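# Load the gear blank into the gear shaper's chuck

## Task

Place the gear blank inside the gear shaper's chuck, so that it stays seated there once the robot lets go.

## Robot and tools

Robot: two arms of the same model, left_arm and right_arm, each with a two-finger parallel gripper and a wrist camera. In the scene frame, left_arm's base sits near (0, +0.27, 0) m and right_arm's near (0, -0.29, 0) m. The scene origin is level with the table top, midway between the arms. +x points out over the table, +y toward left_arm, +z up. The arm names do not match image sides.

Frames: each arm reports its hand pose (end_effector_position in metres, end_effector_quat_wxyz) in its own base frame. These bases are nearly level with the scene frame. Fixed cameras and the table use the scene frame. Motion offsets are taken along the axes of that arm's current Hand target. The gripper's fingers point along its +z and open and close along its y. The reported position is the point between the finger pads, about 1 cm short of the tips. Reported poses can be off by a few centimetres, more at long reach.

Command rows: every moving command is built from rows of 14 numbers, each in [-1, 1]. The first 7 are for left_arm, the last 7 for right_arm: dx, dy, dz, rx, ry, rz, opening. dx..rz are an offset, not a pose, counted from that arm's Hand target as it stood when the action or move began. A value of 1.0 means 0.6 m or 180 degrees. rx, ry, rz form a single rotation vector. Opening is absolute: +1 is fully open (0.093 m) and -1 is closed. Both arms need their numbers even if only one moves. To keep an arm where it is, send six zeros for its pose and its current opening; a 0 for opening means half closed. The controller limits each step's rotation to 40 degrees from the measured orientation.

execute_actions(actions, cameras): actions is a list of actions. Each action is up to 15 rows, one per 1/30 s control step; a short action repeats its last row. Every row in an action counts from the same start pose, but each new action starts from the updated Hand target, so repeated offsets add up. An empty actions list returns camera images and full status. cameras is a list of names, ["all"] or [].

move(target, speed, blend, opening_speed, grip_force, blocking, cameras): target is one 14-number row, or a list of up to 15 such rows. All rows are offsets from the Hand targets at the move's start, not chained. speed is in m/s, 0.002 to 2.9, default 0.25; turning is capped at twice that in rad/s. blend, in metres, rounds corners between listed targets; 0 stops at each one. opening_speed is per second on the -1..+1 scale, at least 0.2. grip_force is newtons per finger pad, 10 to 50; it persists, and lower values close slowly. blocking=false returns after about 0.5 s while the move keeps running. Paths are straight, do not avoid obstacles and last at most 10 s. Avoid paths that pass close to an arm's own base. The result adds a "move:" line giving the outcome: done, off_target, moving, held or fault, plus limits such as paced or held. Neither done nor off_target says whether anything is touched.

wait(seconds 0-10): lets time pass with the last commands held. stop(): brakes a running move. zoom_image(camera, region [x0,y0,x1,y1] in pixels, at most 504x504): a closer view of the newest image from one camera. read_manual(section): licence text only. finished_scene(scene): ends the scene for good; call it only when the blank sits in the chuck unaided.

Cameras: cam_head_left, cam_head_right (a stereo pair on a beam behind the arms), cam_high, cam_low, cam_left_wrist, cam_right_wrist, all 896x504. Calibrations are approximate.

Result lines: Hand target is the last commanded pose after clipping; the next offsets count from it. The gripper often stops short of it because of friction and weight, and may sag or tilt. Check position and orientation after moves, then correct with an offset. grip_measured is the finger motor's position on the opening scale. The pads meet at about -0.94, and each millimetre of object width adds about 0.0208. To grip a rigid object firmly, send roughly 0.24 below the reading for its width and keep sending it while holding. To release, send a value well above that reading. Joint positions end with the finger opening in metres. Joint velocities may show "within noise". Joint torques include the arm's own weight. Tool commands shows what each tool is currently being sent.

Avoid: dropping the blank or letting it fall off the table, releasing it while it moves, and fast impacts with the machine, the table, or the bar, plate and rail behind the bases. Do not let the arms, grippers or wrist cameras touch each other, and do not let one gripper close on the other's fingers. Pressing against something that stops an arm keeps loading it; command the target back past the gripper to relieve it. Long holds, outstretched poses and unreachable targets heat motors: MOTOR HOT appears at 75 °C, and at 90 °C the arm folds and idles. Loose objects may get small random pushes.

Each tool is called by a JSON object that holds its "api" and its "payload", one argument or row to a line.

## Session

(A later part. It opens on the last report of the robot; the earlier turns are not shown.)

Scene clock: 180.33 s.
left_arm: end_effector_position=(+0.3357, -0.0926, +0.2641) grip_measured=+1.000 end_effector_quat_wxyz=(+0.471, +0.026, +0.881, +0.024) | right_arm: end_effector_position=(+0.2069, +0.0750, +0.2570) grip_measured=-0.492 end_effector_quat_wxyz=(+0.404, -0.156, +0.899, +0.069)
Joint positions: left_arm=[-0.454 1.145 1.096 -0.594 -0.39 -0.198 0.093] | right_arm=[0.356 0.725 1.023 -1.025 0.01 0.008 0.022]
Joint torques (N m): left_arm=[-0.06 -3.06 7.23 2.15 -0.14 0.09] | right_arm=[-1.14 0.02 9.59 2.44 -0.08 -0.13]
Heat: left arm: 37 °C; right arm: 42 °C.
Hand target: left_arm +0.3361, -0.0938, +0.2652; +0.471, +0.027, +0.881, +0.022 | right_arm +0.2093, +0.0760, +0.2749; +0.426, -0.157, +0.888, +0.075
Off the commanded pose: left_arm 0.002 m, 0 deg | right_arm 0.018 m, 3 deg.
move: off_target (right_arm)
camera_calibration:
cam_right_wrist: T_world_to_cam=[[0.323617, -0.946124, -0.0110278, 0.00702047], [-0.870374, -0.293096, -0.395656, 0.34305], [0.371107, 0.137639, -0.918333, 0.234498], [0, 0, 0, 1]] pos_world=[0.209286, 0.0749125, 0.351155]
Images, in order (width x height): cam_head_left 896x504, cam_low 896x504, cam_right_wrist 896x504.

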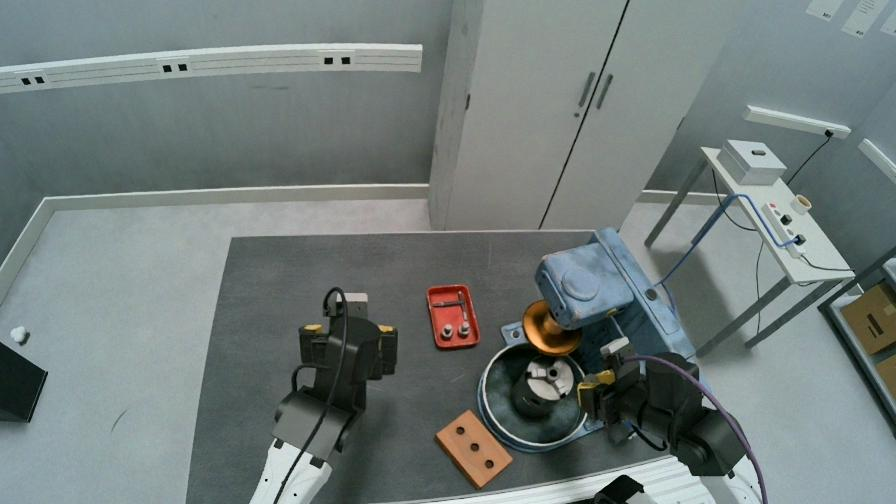

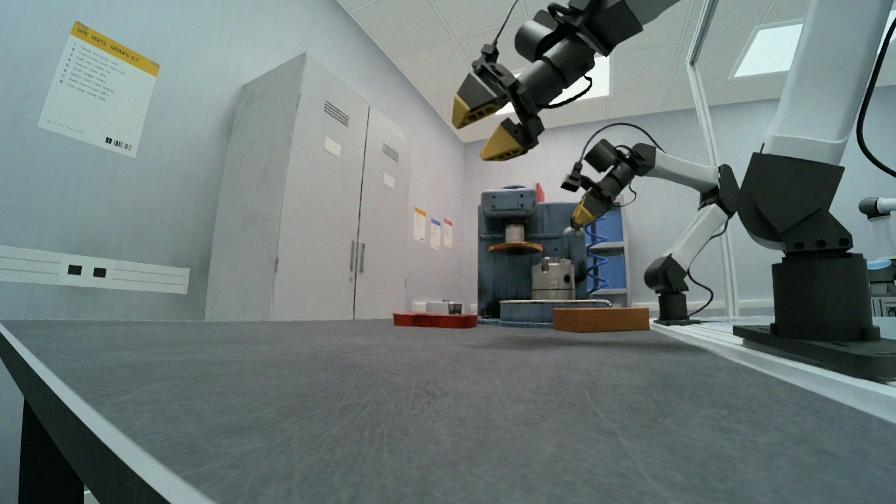

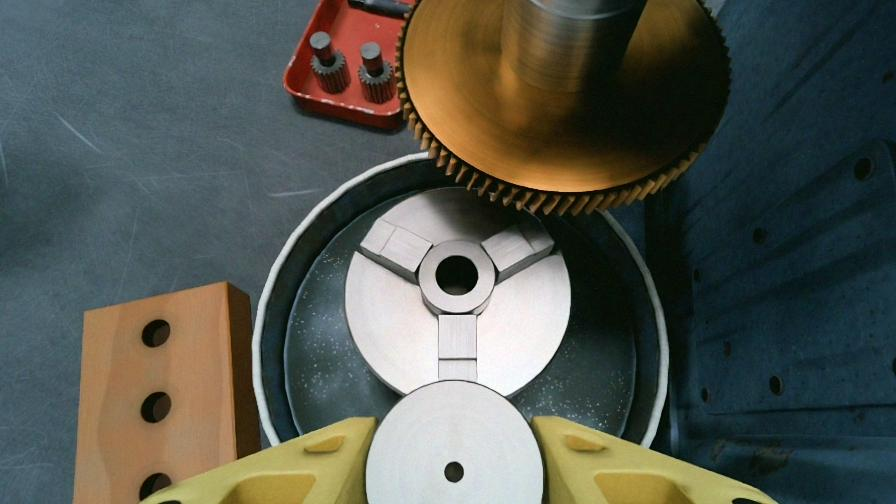

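{"api": "move", "payload": {
  "target": [0,0,0,0,0,0,1, -0.0298,-0.0058,0.0372,-0.0022,-0.016,0.0027,-0.7],
  "speed": 0.1,
  "cameras": ["cam_right_wrist","cam_low","cam_head_left"]
}}

{"api": "zoom_image", "payload": {
  "camera": "cam_right_wrist",
  "region": [350, 220, 600, 500]
}}

{"api": "zoom_image", "payload": {
  "camera": "cam_low",
  "region": [500, 200, 620, 290]
}}

{"api": "zoom_image", "payload": {
  "camera": "cam_head_left",
  "region": [500, 320, 620, 440]
}}

Scene clock: 197.13 s.
left_arm: end_effector_position=(+0.3357, -0.0926, +0.2641) grip_measured=+1.000 end_effector_quat_wxyz=(+0.471, +0.026, +0.881, +0.024) | right_arm: end_effector_position=(+0.2296, +0.0799, +0.2640) grip_measured=-0.492 end_effector_quat_wxyz=(+0.423, -0.151, +0.890, +0.079)
Joint positions: left_arm=[-0.454 1.145 1.096 -0.594 -0.39 -0.198 0.093] | right_arm=[0.316 0.777 1.023 -0.927 -0.028 -0.007 0.022]
Joint torques (N m): left_arm=[-0.03 -3.07 7.24 2.15 -0.13 0.1] | right_arm=[-1.16 -0.39 6.76 2.98 -0.09 -0.13]
Motor temperatures (°C): left_arm=[25 30 38 37 23 26 22] | right_arm=[23 31 41 43 25 25 27]
Heat: left arm: 38 °C; right arm: 43 °C.
Hand target: left_arm +0.3361, -0.0938, +0.2652; +0.471, +0.027, +0.881, +0.022 | right_arm +0.2373, +0.0826, +0.2749; +0.447, -0.152, +0.877, +0.084
Off the commanded pose: left_arm 0.002 m, 0 deg | right_arm 0.014 m, 3 deg.
move: off_target (right_arm)
camera_calibration:
cam_right_wrist: T_world_to_cam=[[0.323305, -0.945968, -0.0248791, 0.00814298], [-0.854664, -0.280611, -0.436815, 0.373198], [0.406231, 0.162488, -0.899207, 0.21674], [0, 0, 0, 1]] pos_world=[0.22828, 0.0772091, 0.358115]
Images, in order (width x height): cam_head_left 896x504, cam_low 896x504, cam_right_wrist 896x504.

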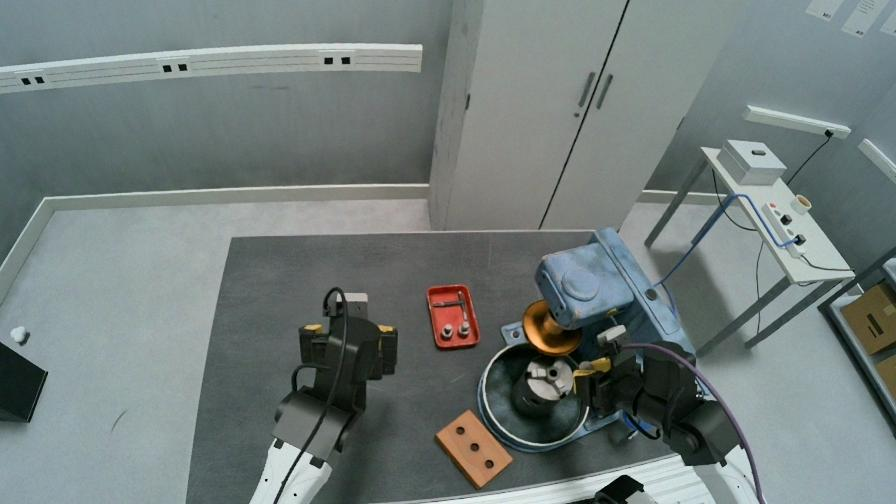

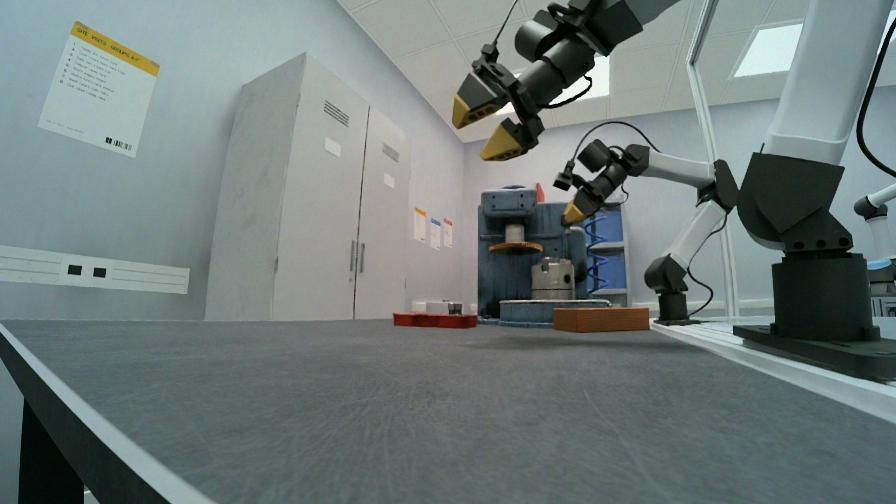

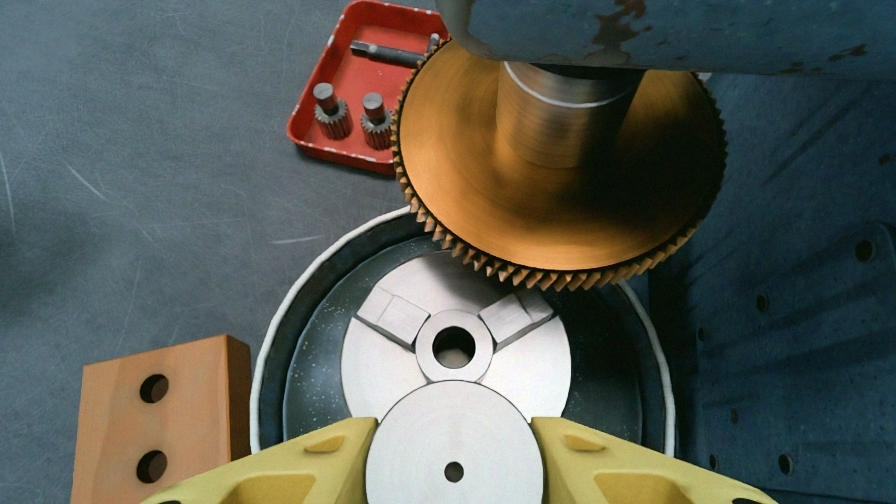

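Scaled by 1.800 from the camera's 896x504 image, which has a finer 1280x720 frame.

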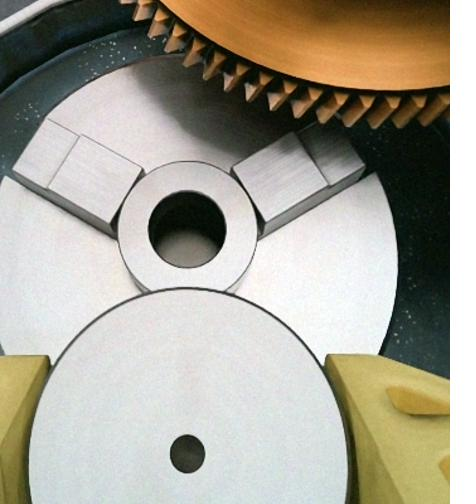

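Scaled by 4.200 from the camera's 896x504 image, which has a finer 1280x720 frame.

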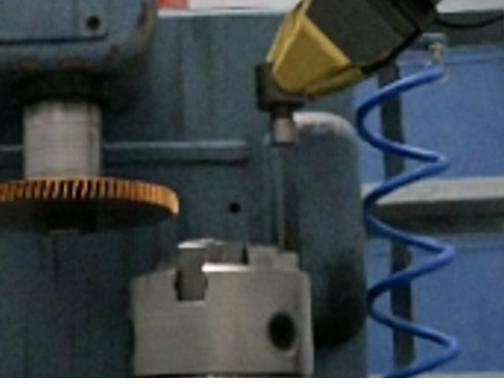

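Scaled by 4.200 from the camera's 896x504 image, which has a finer 1280x720 frame.

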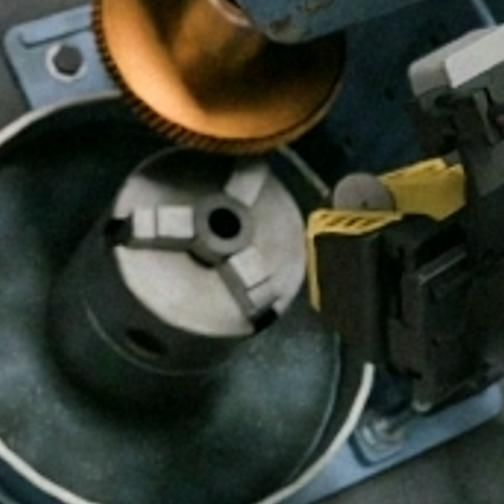

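{"api": "move", "payload": {
  "target": [0,0,0,0,0,0,1, -0.0445,-0.0005,0.0587,0,0,0,-0.7],
  "speed": 0.08,
  "cameras": ["cam_right_wrist","cam_low","cam_head_left","cam_head_right","cam_high"]
}}

{"api": "zoom_image", "payload": {
  "camera": "cam_low",
  "region": [480, 180, 600, 290]
}}

{"api": "zoom_image", "payload": {
  "camera": "cam_head_left",
  "region": [500, 320, 620, 440]
}}

{"api": "zoom_image", "payload": {
  "camera": "cam_head_right",
  "region": [480, 300, 620, 440]
}}

{"api": "zoom_image", "payload": {
  "camera": "cam_high",
  "region": [300, 90, 460, 250]
}}

Scene clock: 240.70 s.
left_arm: end_effector_position=(+0.3357, -0.0926, +0.2641) grip_measured=+1.000 end_effector_quat_wxyz=(+0.471, +0.026, +0.881, +0.024) | right_arm: end_effector_position=(+0.2677, +0.0924, +0.2470) grip_measured=-0.492 end_effector_quat_wxyz=(+0.404, -0.152, +0.899, +0.076)
Joint positions: left_arm=[-0.454 1.145 1.096 -0.594 -0.39 -0.198 0.093] | right_arm=[0.316 0.933 1.023 -0.813 -0.028 -0.007 0.022]
Joint torques (N m): left_arm=[-0.01 -3.11 7.21 2.15 -0.13 0.09] | right_arm=[-0.32 -1.89 10.33 2.9 0 -0.08]
Heat: left arm: 38 °C; right arm: 46 °C.
Hand target: left_arm +0.3361, -0.0938, +0.2652; +0.471, +0.027, +0.881, +0.022 | right_arm +0.2790, +0.0974, +0.2758; +0.447, -0.152, +0.877, +0.084
Off the commanded pose: left_arm 0.002 m, 0 deg | right_arm 0.031 m, 6 deg.
move: off_target (right_arm)
camera_calibration:
cam_right_wrist: T_world_to_cam=[[0.322284, -0.9463, -0.0254898, 0.00761585], [-0.871606, -0.286124, -0.39804, 0.397381], [0.369372, 0.150499, -0.917014, 0.199313], [0, 0, 0, 1]] pos_world=[0.270285, 0.0909108, 0.341141]
Images, in order (width x height): cam_head_left 896x504, cam_head_right 896x504, cam_high 896x504, cam_low 896x504, cam_right_wrist 896x504.

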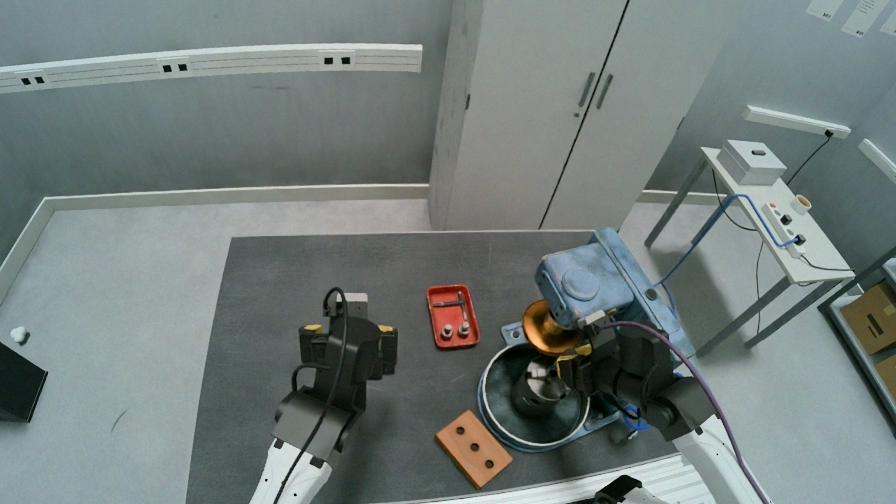

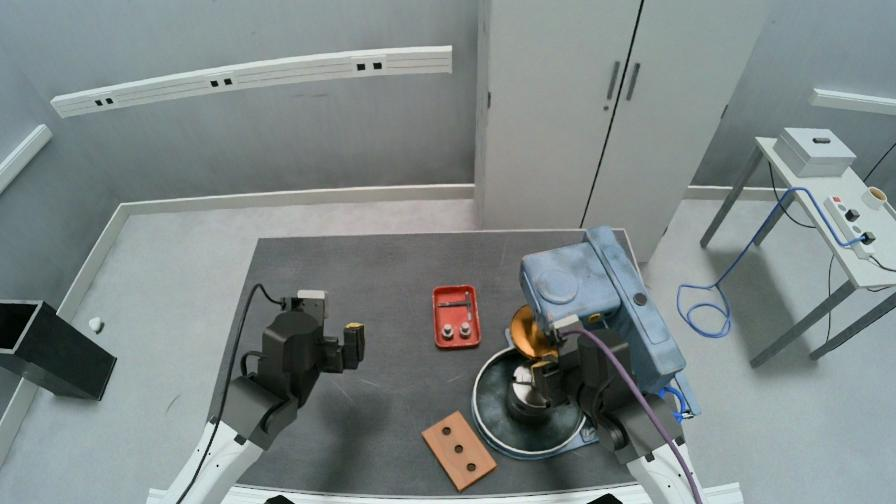

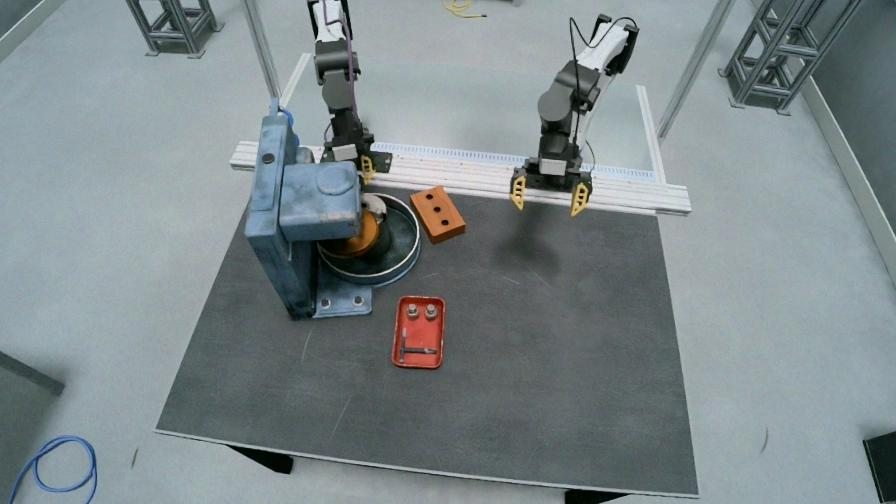

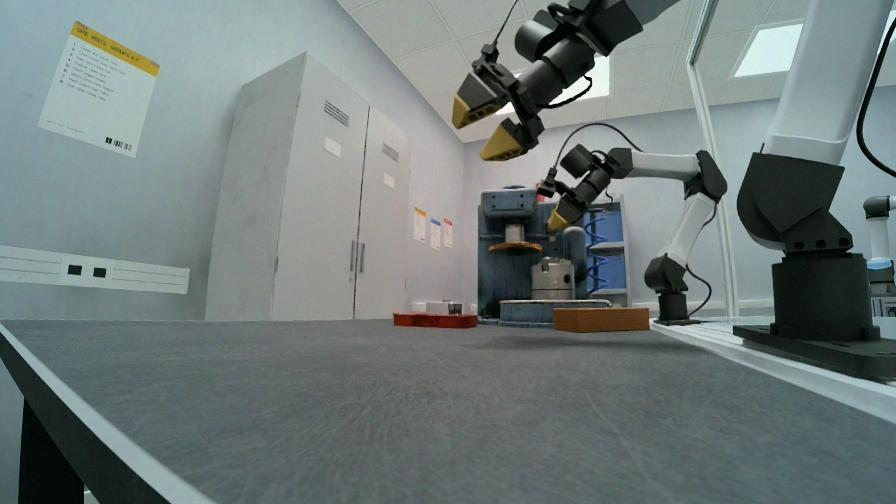

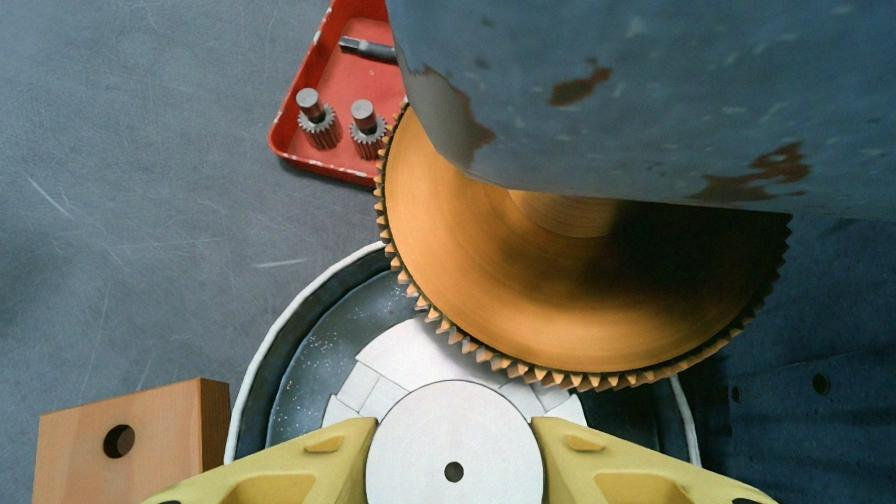

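Scaled by 4.200 from the camera's 896x504 image, which has a finer 1280x720 frame.

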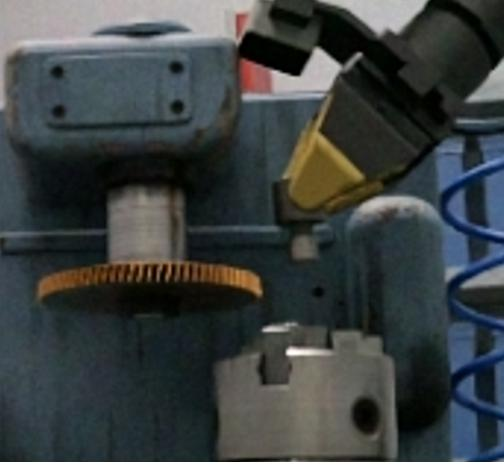

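Scaled by 4.200 from the camera's 896x504 image, which has a finer 1280x720 frame.

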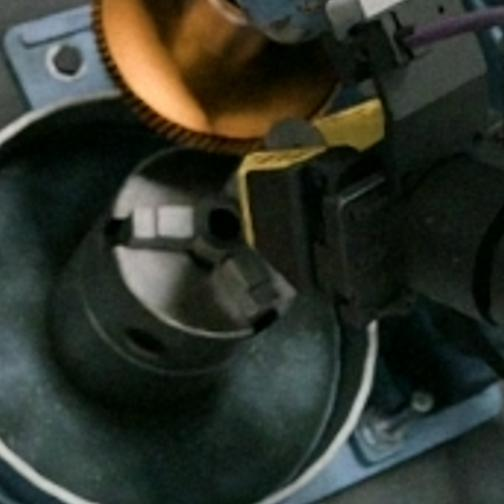

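Scaled by 3.600 from the camera's 896x504 image, which has a finer 1280x720 frame.

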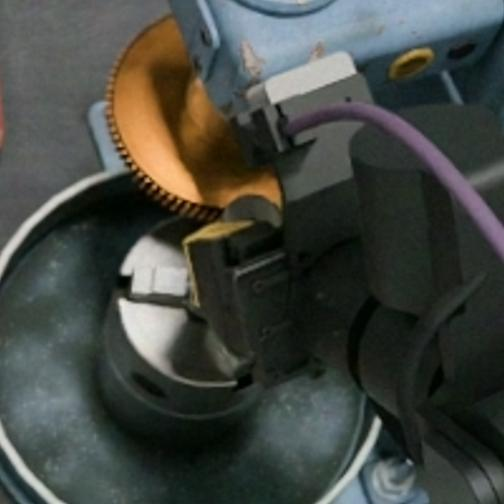

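Scaled by 3.150 from the camera's 896x504 image, which has a finer 1280x720 frame.

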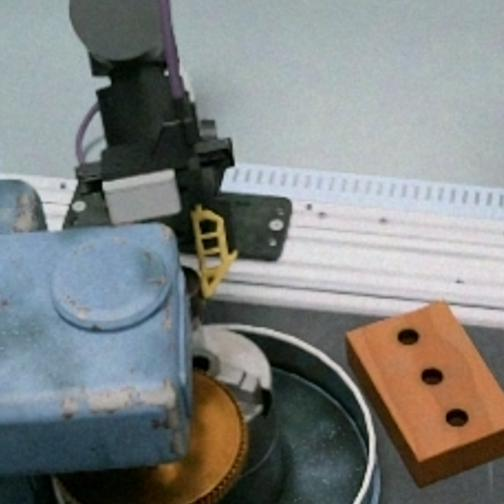

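{"api": "move", "payload": {
  "target": [0,0,0,0,0,0,1, 0.0082,0.0012,0.011,0.0896,-0.0092,0.0661,-0.7],
  "speed": 0.1,
  "cameras": ["cam_right_wrist","cam_low","cam_head_right"]
}}

{"api": "zoom_image", "payload": {
  "camera": "cam_low",
  "region": [500, 200, 600, 310]
}}

{"api": "zoom_image", "payload": {
  "camera": "cam_head_right",
  "region": [480, 300, 620, 440]
}}

Scene clock: 287.20 s.
left_arm: end_effector_position=(+0.3357, -0.0926, +0.2641) grip_measured=+1.000 end_effector_quat_wxyz=(+0.471, +0.026, +0.881, +0.024) | right_arm: end_effector_position=(+0.2741, +0.0944, +0.2482) grip_measured=-0.492 end_effector_quat_wxyz=(+0.438, -0.009, +0.899, -0.006)
Joint positions: left_arm=[-0.454 1.145 1.096 -0.594 -0.39 -0.198 0.093] | right_arm=[0.591 0.985 1.023 -0.795 0.458 0.371 0.022]
Joint torques (N m): left_arm=[-0.06 -3.1 7.23 2.16 -0.13 0.09] | right_arm=[0.51 -2.15 9.36 2.63 0.44 0.12]
Heat: left arm: 39 °C; right arm: 47 °C.
Hand target: left_arm +0.3361, -0.0938, +0.2652; +0.471, +0.027, +0.881, +0.022 | right_arm +0.2810, +0.0990, +0.2679; +0.465, +0.005, +0.885, +0.008
Off the commanded pose: left_arm 0.002 m, 0 deg | right_arm 0.021 m, 4 deg.
move: off_target (right_arm)
camera_calibration:
cam_right_wrist: T_world_to_cam=[[-0.00147928, -0.999977, 0.00668304, 0.0932816], [-0.892103, -0.00169996, -0.451829, 0.396081], [0.45183, -0.00663035, -0.892079, 0.18372], [0, 0, 0, 1]] pos_world=[0.270473, 0.0951708, 0.342231]
Images, in order (width x height): cam_head_right 896x504, cam_low 896x504, cam_right_wrist 896x504.

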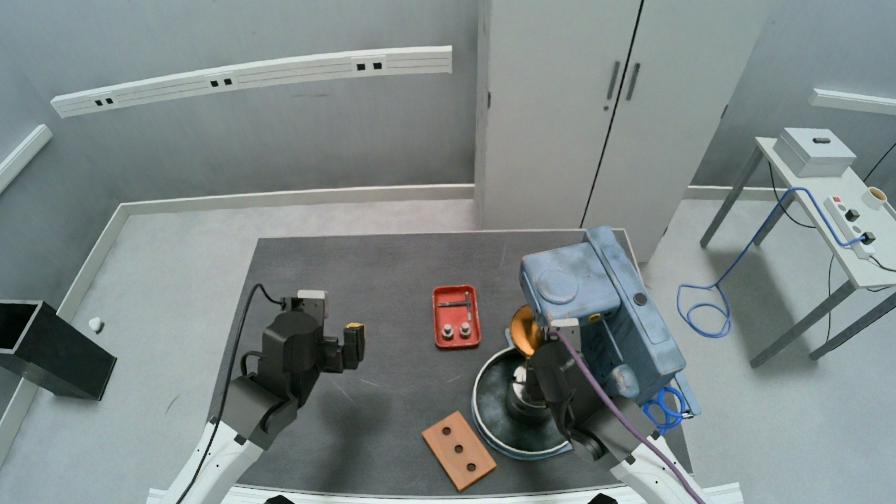

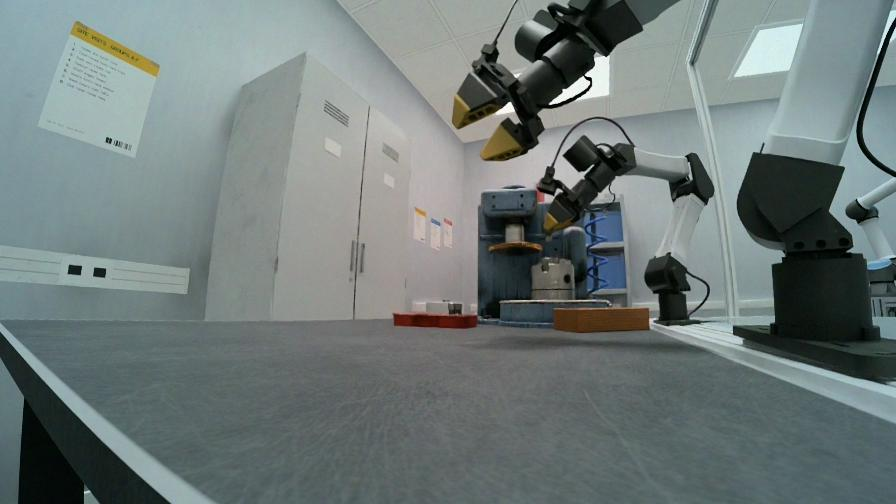

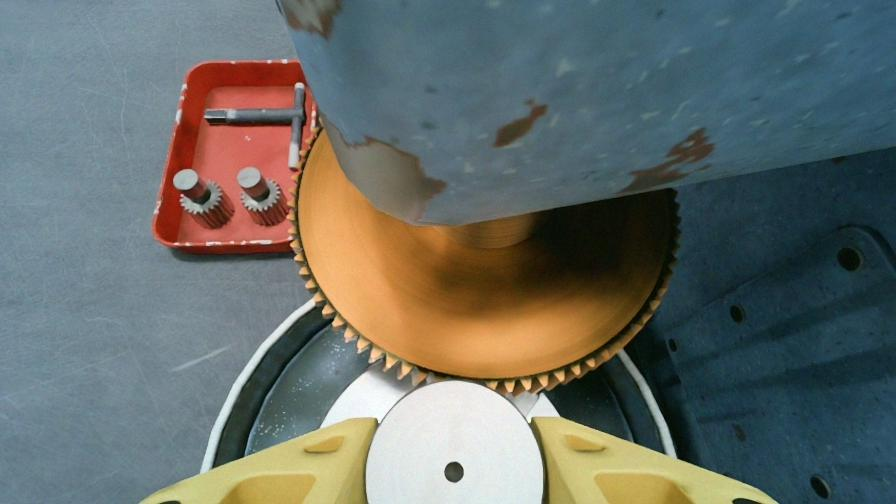

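Scaled by 4.582 from the camera's 896x504 image, which has a finer 1280x720 frame.

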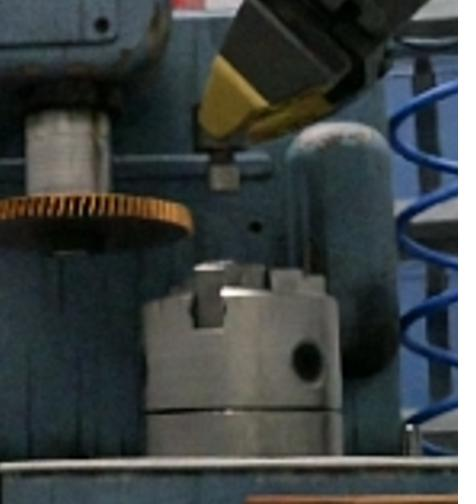

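Scaled by 3.600 from the camera's 896x504 image, which has a finer 1280x720 frame.

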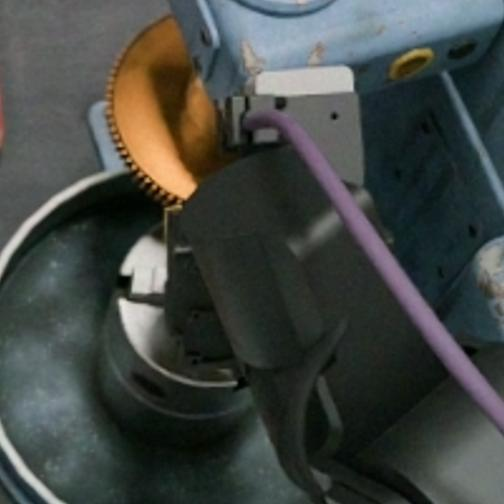

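{"api": "zoom_image", "payload": {
  "camera": "cam_low",
  "region": [525, 225, 585, 305]
}}

Scaled by 6.300 from the camera's 896x504 image, which has a finer 1280x720 frame.

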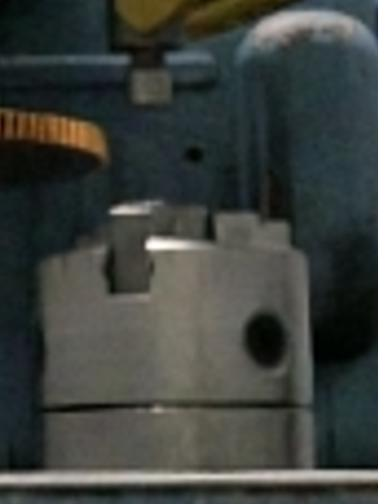

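{"api": "move", "payload": {
  "target": [0,0,0,0,0,0,1, 0.0444,0.001,0.0232,-0.0058,0,0.0084,-0.7],
  "speed": 0.06,
  "cameras": ["cam_right_wrist","cam_low","cam_head_right"]
}}

{"api": "zoom_image", "payload": {
  "camera": "cam_low",
  "region": [525, 225, 585, 305]
}}

{"api": "zoom_image", "payload": {
  "camera": "cam_head_right",
  "region": [480, 300, 620, 440]
}}

Scene clock: 310.30 s.
left_arm: end_effector_position=(+0.3357, -0.0926, +0.2641) grip_measured=+1.000 end_effector_quat_wxyz=(+0.471, +0.026, +0.881, +0.024) | right_arm: end_effector_position=(+0.2741, +0.0943, +0.2284) grip_measured=-0.492 end_effector_quat_wxyz=(+0.443, +0.003, +0.897, +0.002)
Joint positions: left_arm=[-0.454 1.145 1.096 -0.594 -0.39 -0.198 0.093] | right_arm=[0.591 0.956 0.922 -0.71 0.458 0.395 0.022]
Joint torques (N m): left_arm=[-0.06 -3.08 7.2 2.16 -0.12 0.08] | right_arm=[0.59 -3.26 6.15 2.79 0.26 0.12]
Motor temperatures (°C): left_arm=[25 29 39 38 22 26 22] | right_arm=[23 30 42 48 24 25 28]
Heat: left arm: 39 °C; right arm: 48 °C.
Hand target: left_arm +0.3361, -0.0938, +0.2652; +0.471, +0.027, +0.881, +0.022 | right_arm +0.2774, +0.1001, +0.2382; +0.465, +0.012, +0.885, +0.022
Off the commanded pose: left_arm 0.002 m, 0 deg | right_arm 0.012 m, 4 deg.
move: off_target (right_arm)
camera_calibration:
cam_right_wrist: T_world_to_cam=[[-0.0163458, -0.999678, -0.01941, 0.10331], [-0.886972, 0.0234583, -0.461226, 0.385529], [0.461533, 0.00967704, -0.88707, 0.160732], [0, 0, 0, 1]] pos_world=[0.269459, 0.0926773, 0.322402]
Images, in order (width x height): cam_head_right 896x504, cam_low 896x504, cam_right_wrist 896x504.

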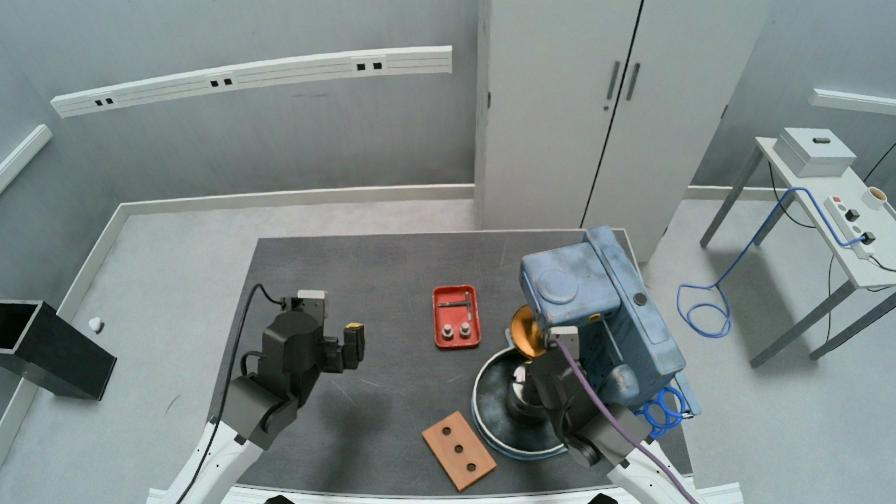

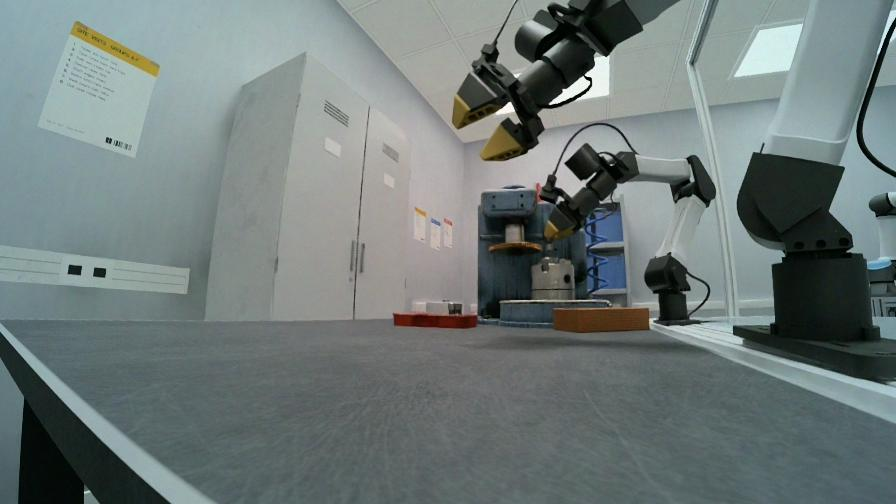

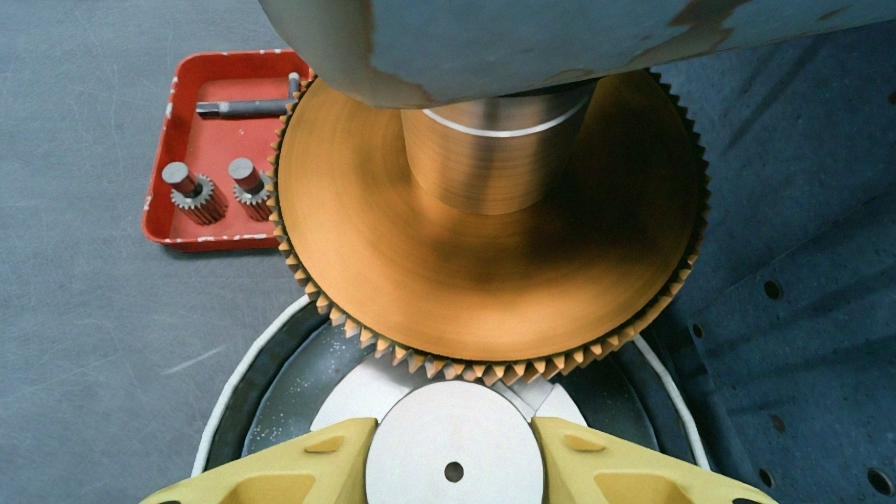

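Scaled by 6.300 from the camera's 896x504 image, which has a finer 1280x720 frame.

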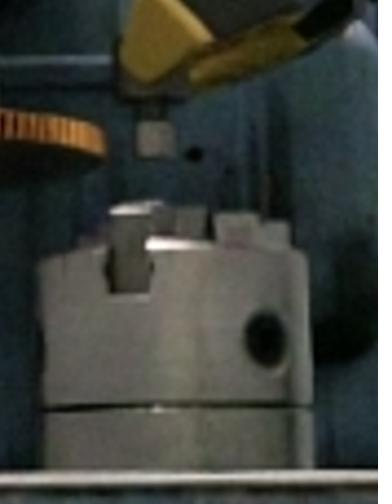

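Scaled by 3.600 from the camera's 896x504 image, which has a finer 1280x720 frame.

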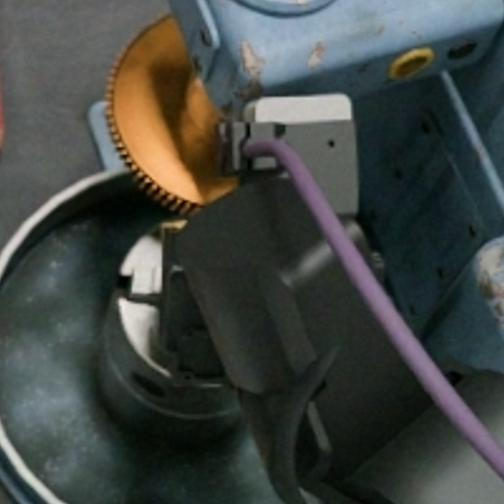

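{"api": "move", "payload": {
  "target": [0,0,0,0,0,0,1, 0.0268,0,0.0093,-0.0023,0.0056,0.0034,-0.7],
  "speed": 0.05,
  "cameras": ["cam_right_wrist","cam_low","cam_head_right"]
}}

{"api": "zoom_image", "payload": {
  "camera": "cam_low",
  "region": [525, 225, 585, 305]
}}

{"api": "zoom_image", "payload": {
  "camera": "cam_head_right",
  "region": [500, 320, 600, 420]
}}

Scene clock: 330.90 s.
left_arm: end_effector_position=(+0.3357, -0.0926, +0.2641) grip_measured=+1.000 end_effector_quat_wxyz=(+0.471, +0.026, +0.881, +0.024) | right_arm: end_effector_position=(+0.2693, +0.0953, +0.2123) grip_measured=-0.492 end_effector_quat_wxyz=(+0.435, +0.005, +0.900, +0.007)
Joint positions: left_arm=[-0.454 1.145 1.096 -0.594 -0.39 -0.198 0.093] | right_arm=[0.6 0.938 0.863 -0.686 0.451 0.416 0.022]
Joint torques (N m): left_arm=[-0.03 -3.1 7.28 2.17 -0.13 0.09] | right_arm=[0.39 -3.32 6.35 2.77 0.26 0.13]
Heat: left arm: 39 °C; right arm: 50 °C.
Hand target: left_arm +0.3361, -0.0938, +0.2652; +0.471, +0.027, +0.881, +0.022 | right_arm +0.2729, +0.1010, +0.2219; +0.458, +0.015, +0.889, +0.028
Off the commanded pose: left_arm 0.002 m, 0 deg | right_arm 0.012 m, 4 deg.
move: off_target (right_arm)
camera_calibration:
cam_right_wrist: T_world_to_cam=[[-0.015957, -0.999401, -0.0307233, 0.106278], [-0.894503, 0.0279987, -0.446185, 0.372156], [0.446778, 0.0203623, -0.894413, 0.15316], [0, 0, 0, 1]] pos_world=[0.266162, 0.0926756, 0.306304]
Images, in order (width x height): cam_head_right 896x504, cam_low 896x504, cam_right_wrist 896x504.

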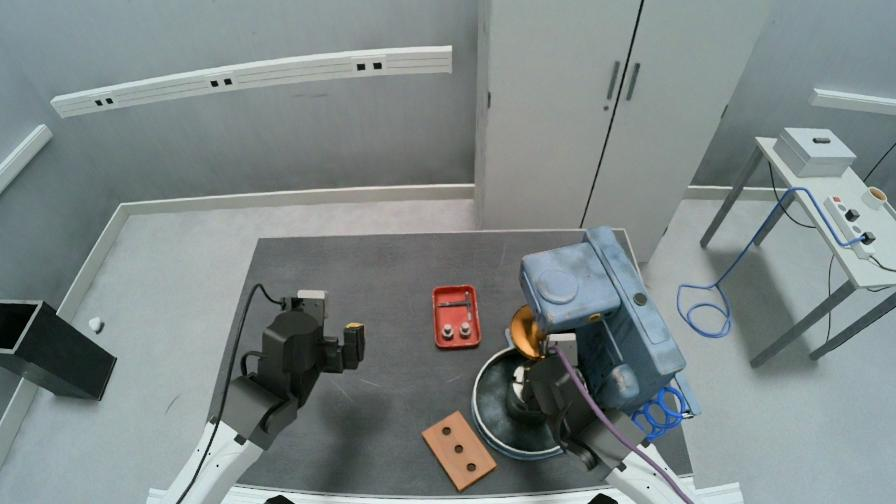

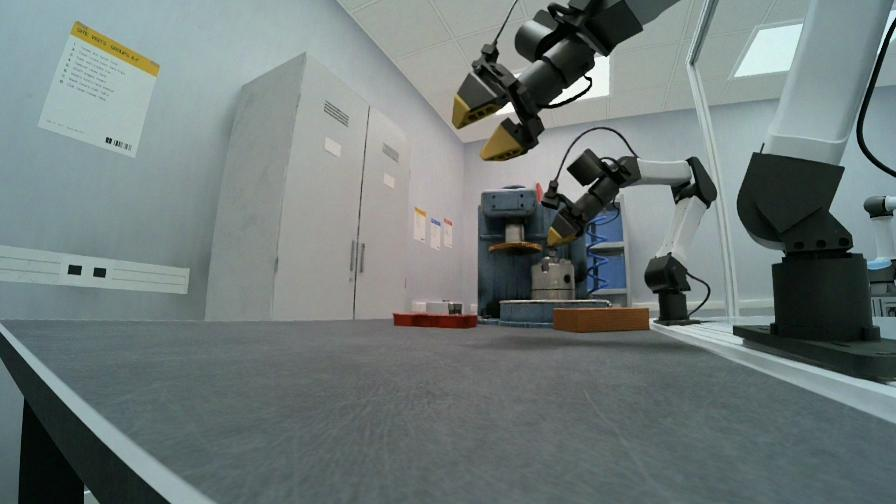

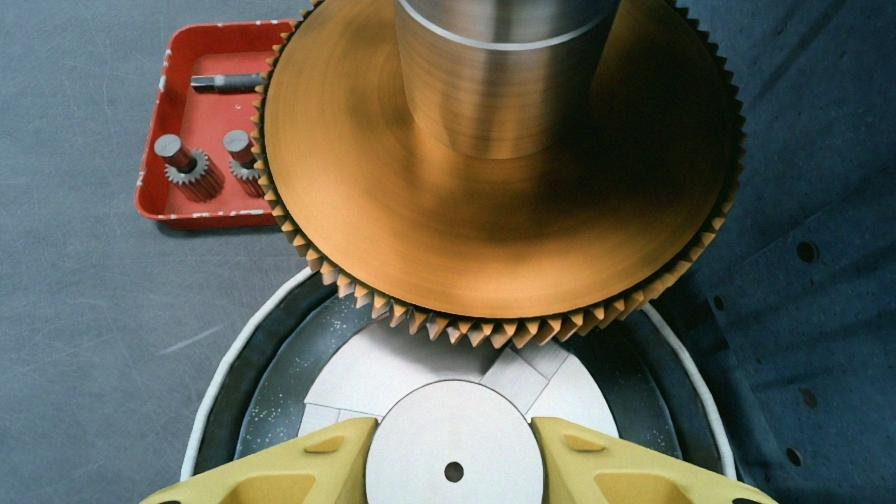

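Scaled by 6.300 from the camera's 896x504 image, which has a finer 1280x720 frame.

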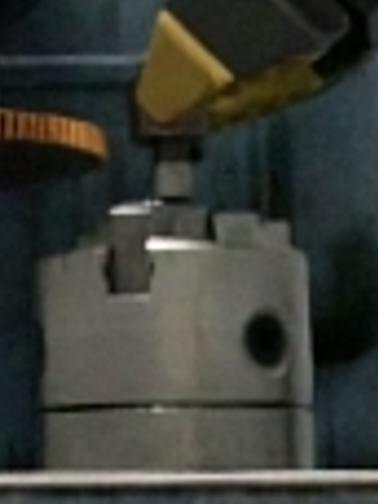

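Scaled by 5.040 from the camera's 896x504 image, which has a finer 1280x720 frame.

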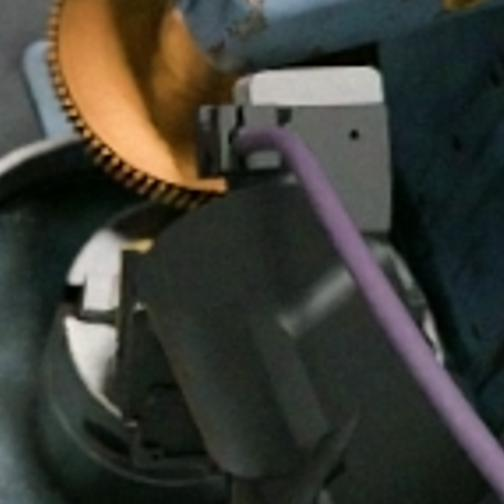

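{"api": "zoom_image", "payload": {
  "camera": "cam_low",
  "region": [538, 240, 568, 270]
}}

{"api": "zoom_image", "payload": {
  "camera": "cam_right_wrist",
  "region": [280, 280, 640, 504]
}}

Scaled by 16.800 from the camera's 896x504 image, which has a finer 1280x720 frame.

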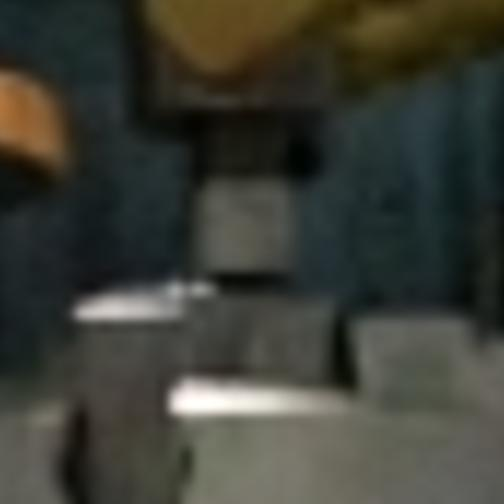

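Scaled by 1.400 from the camera's 896x504 image, which has a finer 1280x720 frame.

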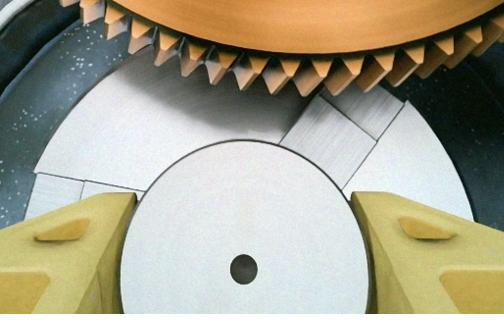

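{"api": "move", "payload": {
  "target": [0,0,0,0,0,0,1, -0.0025,-0.0006,0.0035,0,0,0,-0.7],
  "speed": 0.05,
  "cameras": ["cam_right_wrist","cam_low"]
}}

{"api": "zoom_image", "payload": {
  "camera": "cam_low",
  "region": [538, 240, 568, 270]
}}

Scene clock: 355.53 s.
left_arm: end_effector_position=(+0.3357, -0.0926, +0.2641) grip_measured=+1.000 end_effector_quat_wxyz=(+0.471, +0.026, +0.881, +0.024) | right_arm: end_effector_position=(+0.2701, +0.0971, +0.2134) grip_measured=-0.492 end_effector_quat_wxyz=(+0.438, +0.005, +0.899, +0.012)
Joint positions: left_arm=[-0.454 1.145 1.096 -0.594 -0.39 -0.198 0.093] | right_arm=[0.6 0.938 0.863 -0.677 0.445 0.416 0.022]
Joint torques (N m): left_arm=[0.02 -3.1 7.23 2.16 -0.14 0.09] | right_arm=[-0.44 -2.7 6.32 2.76 0.24 0.03]
Heat: left arm: 39 °C; right arm: 51 °C.
Hand target: left_arm +0.3361, -0.0938, +0.2652; +0.471, +0.027, +0.881, +0.022 | right_arm +0.2755, +0.1006, +0.2218; +0.457, +0.015, +0.889, +0.028
Off the commanded pose: left_arm 0.002 m, 0 deg | right_arm 0.011 m, 3 deg.
move: off_target (right_arm)
camera_calibration:
cam_right_wrist: T_world_to_cam=[[-0.0113338, -0.999163, -0.0392927, 0.108593], [-0.892459, 0.0278305, -0.45027, 0.373704], [0.450987, 0.0299639, -0.892027, 0.151182], [0, 0, 0, 1]] pos_world=[0.266565, 0.0935719, 0.307393]
Images, in order (width x height): cam_low 896x504, cam_right_wrist 896x504.

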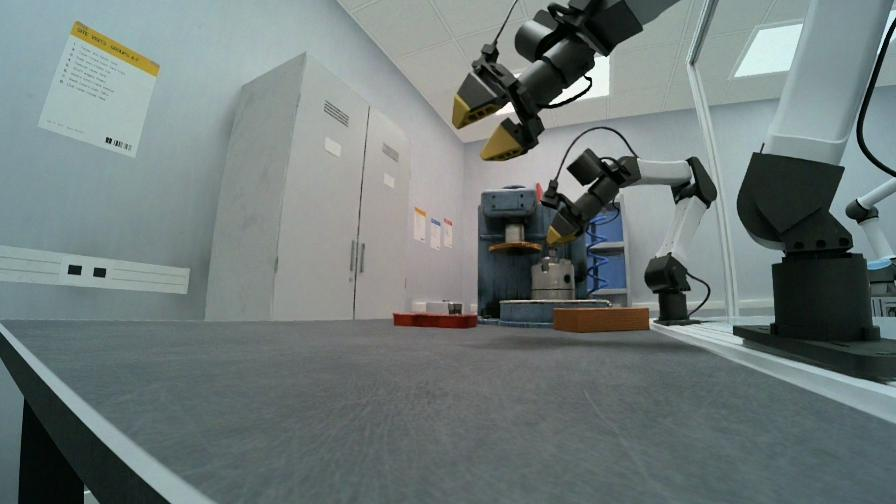

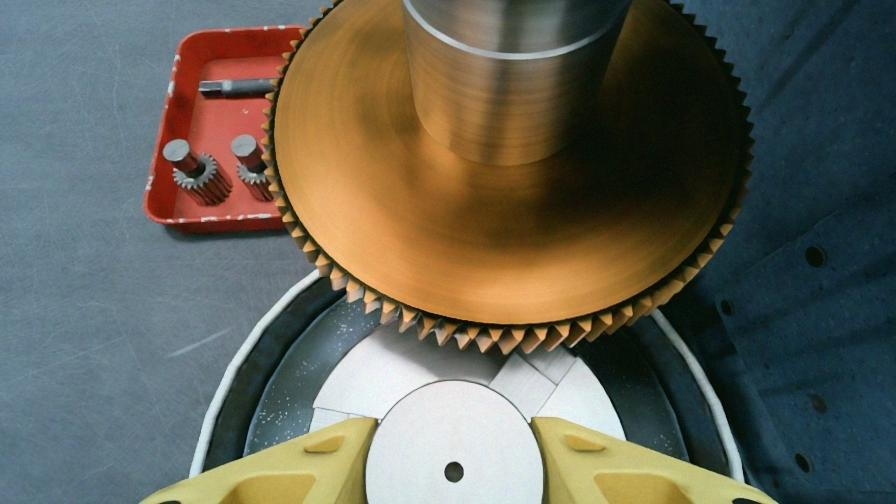

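Scaled by 16.800 from the camera's 896x504 image, which has a finer 1280x720 frame.

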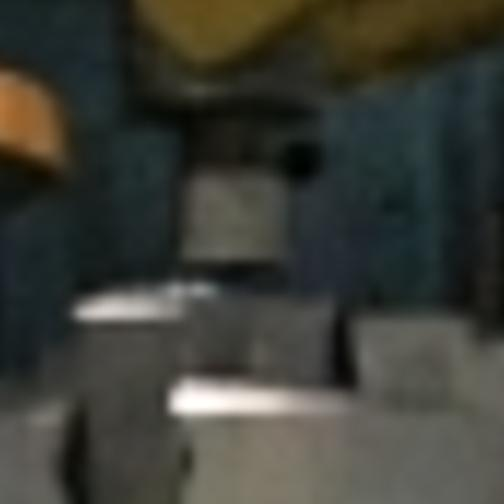

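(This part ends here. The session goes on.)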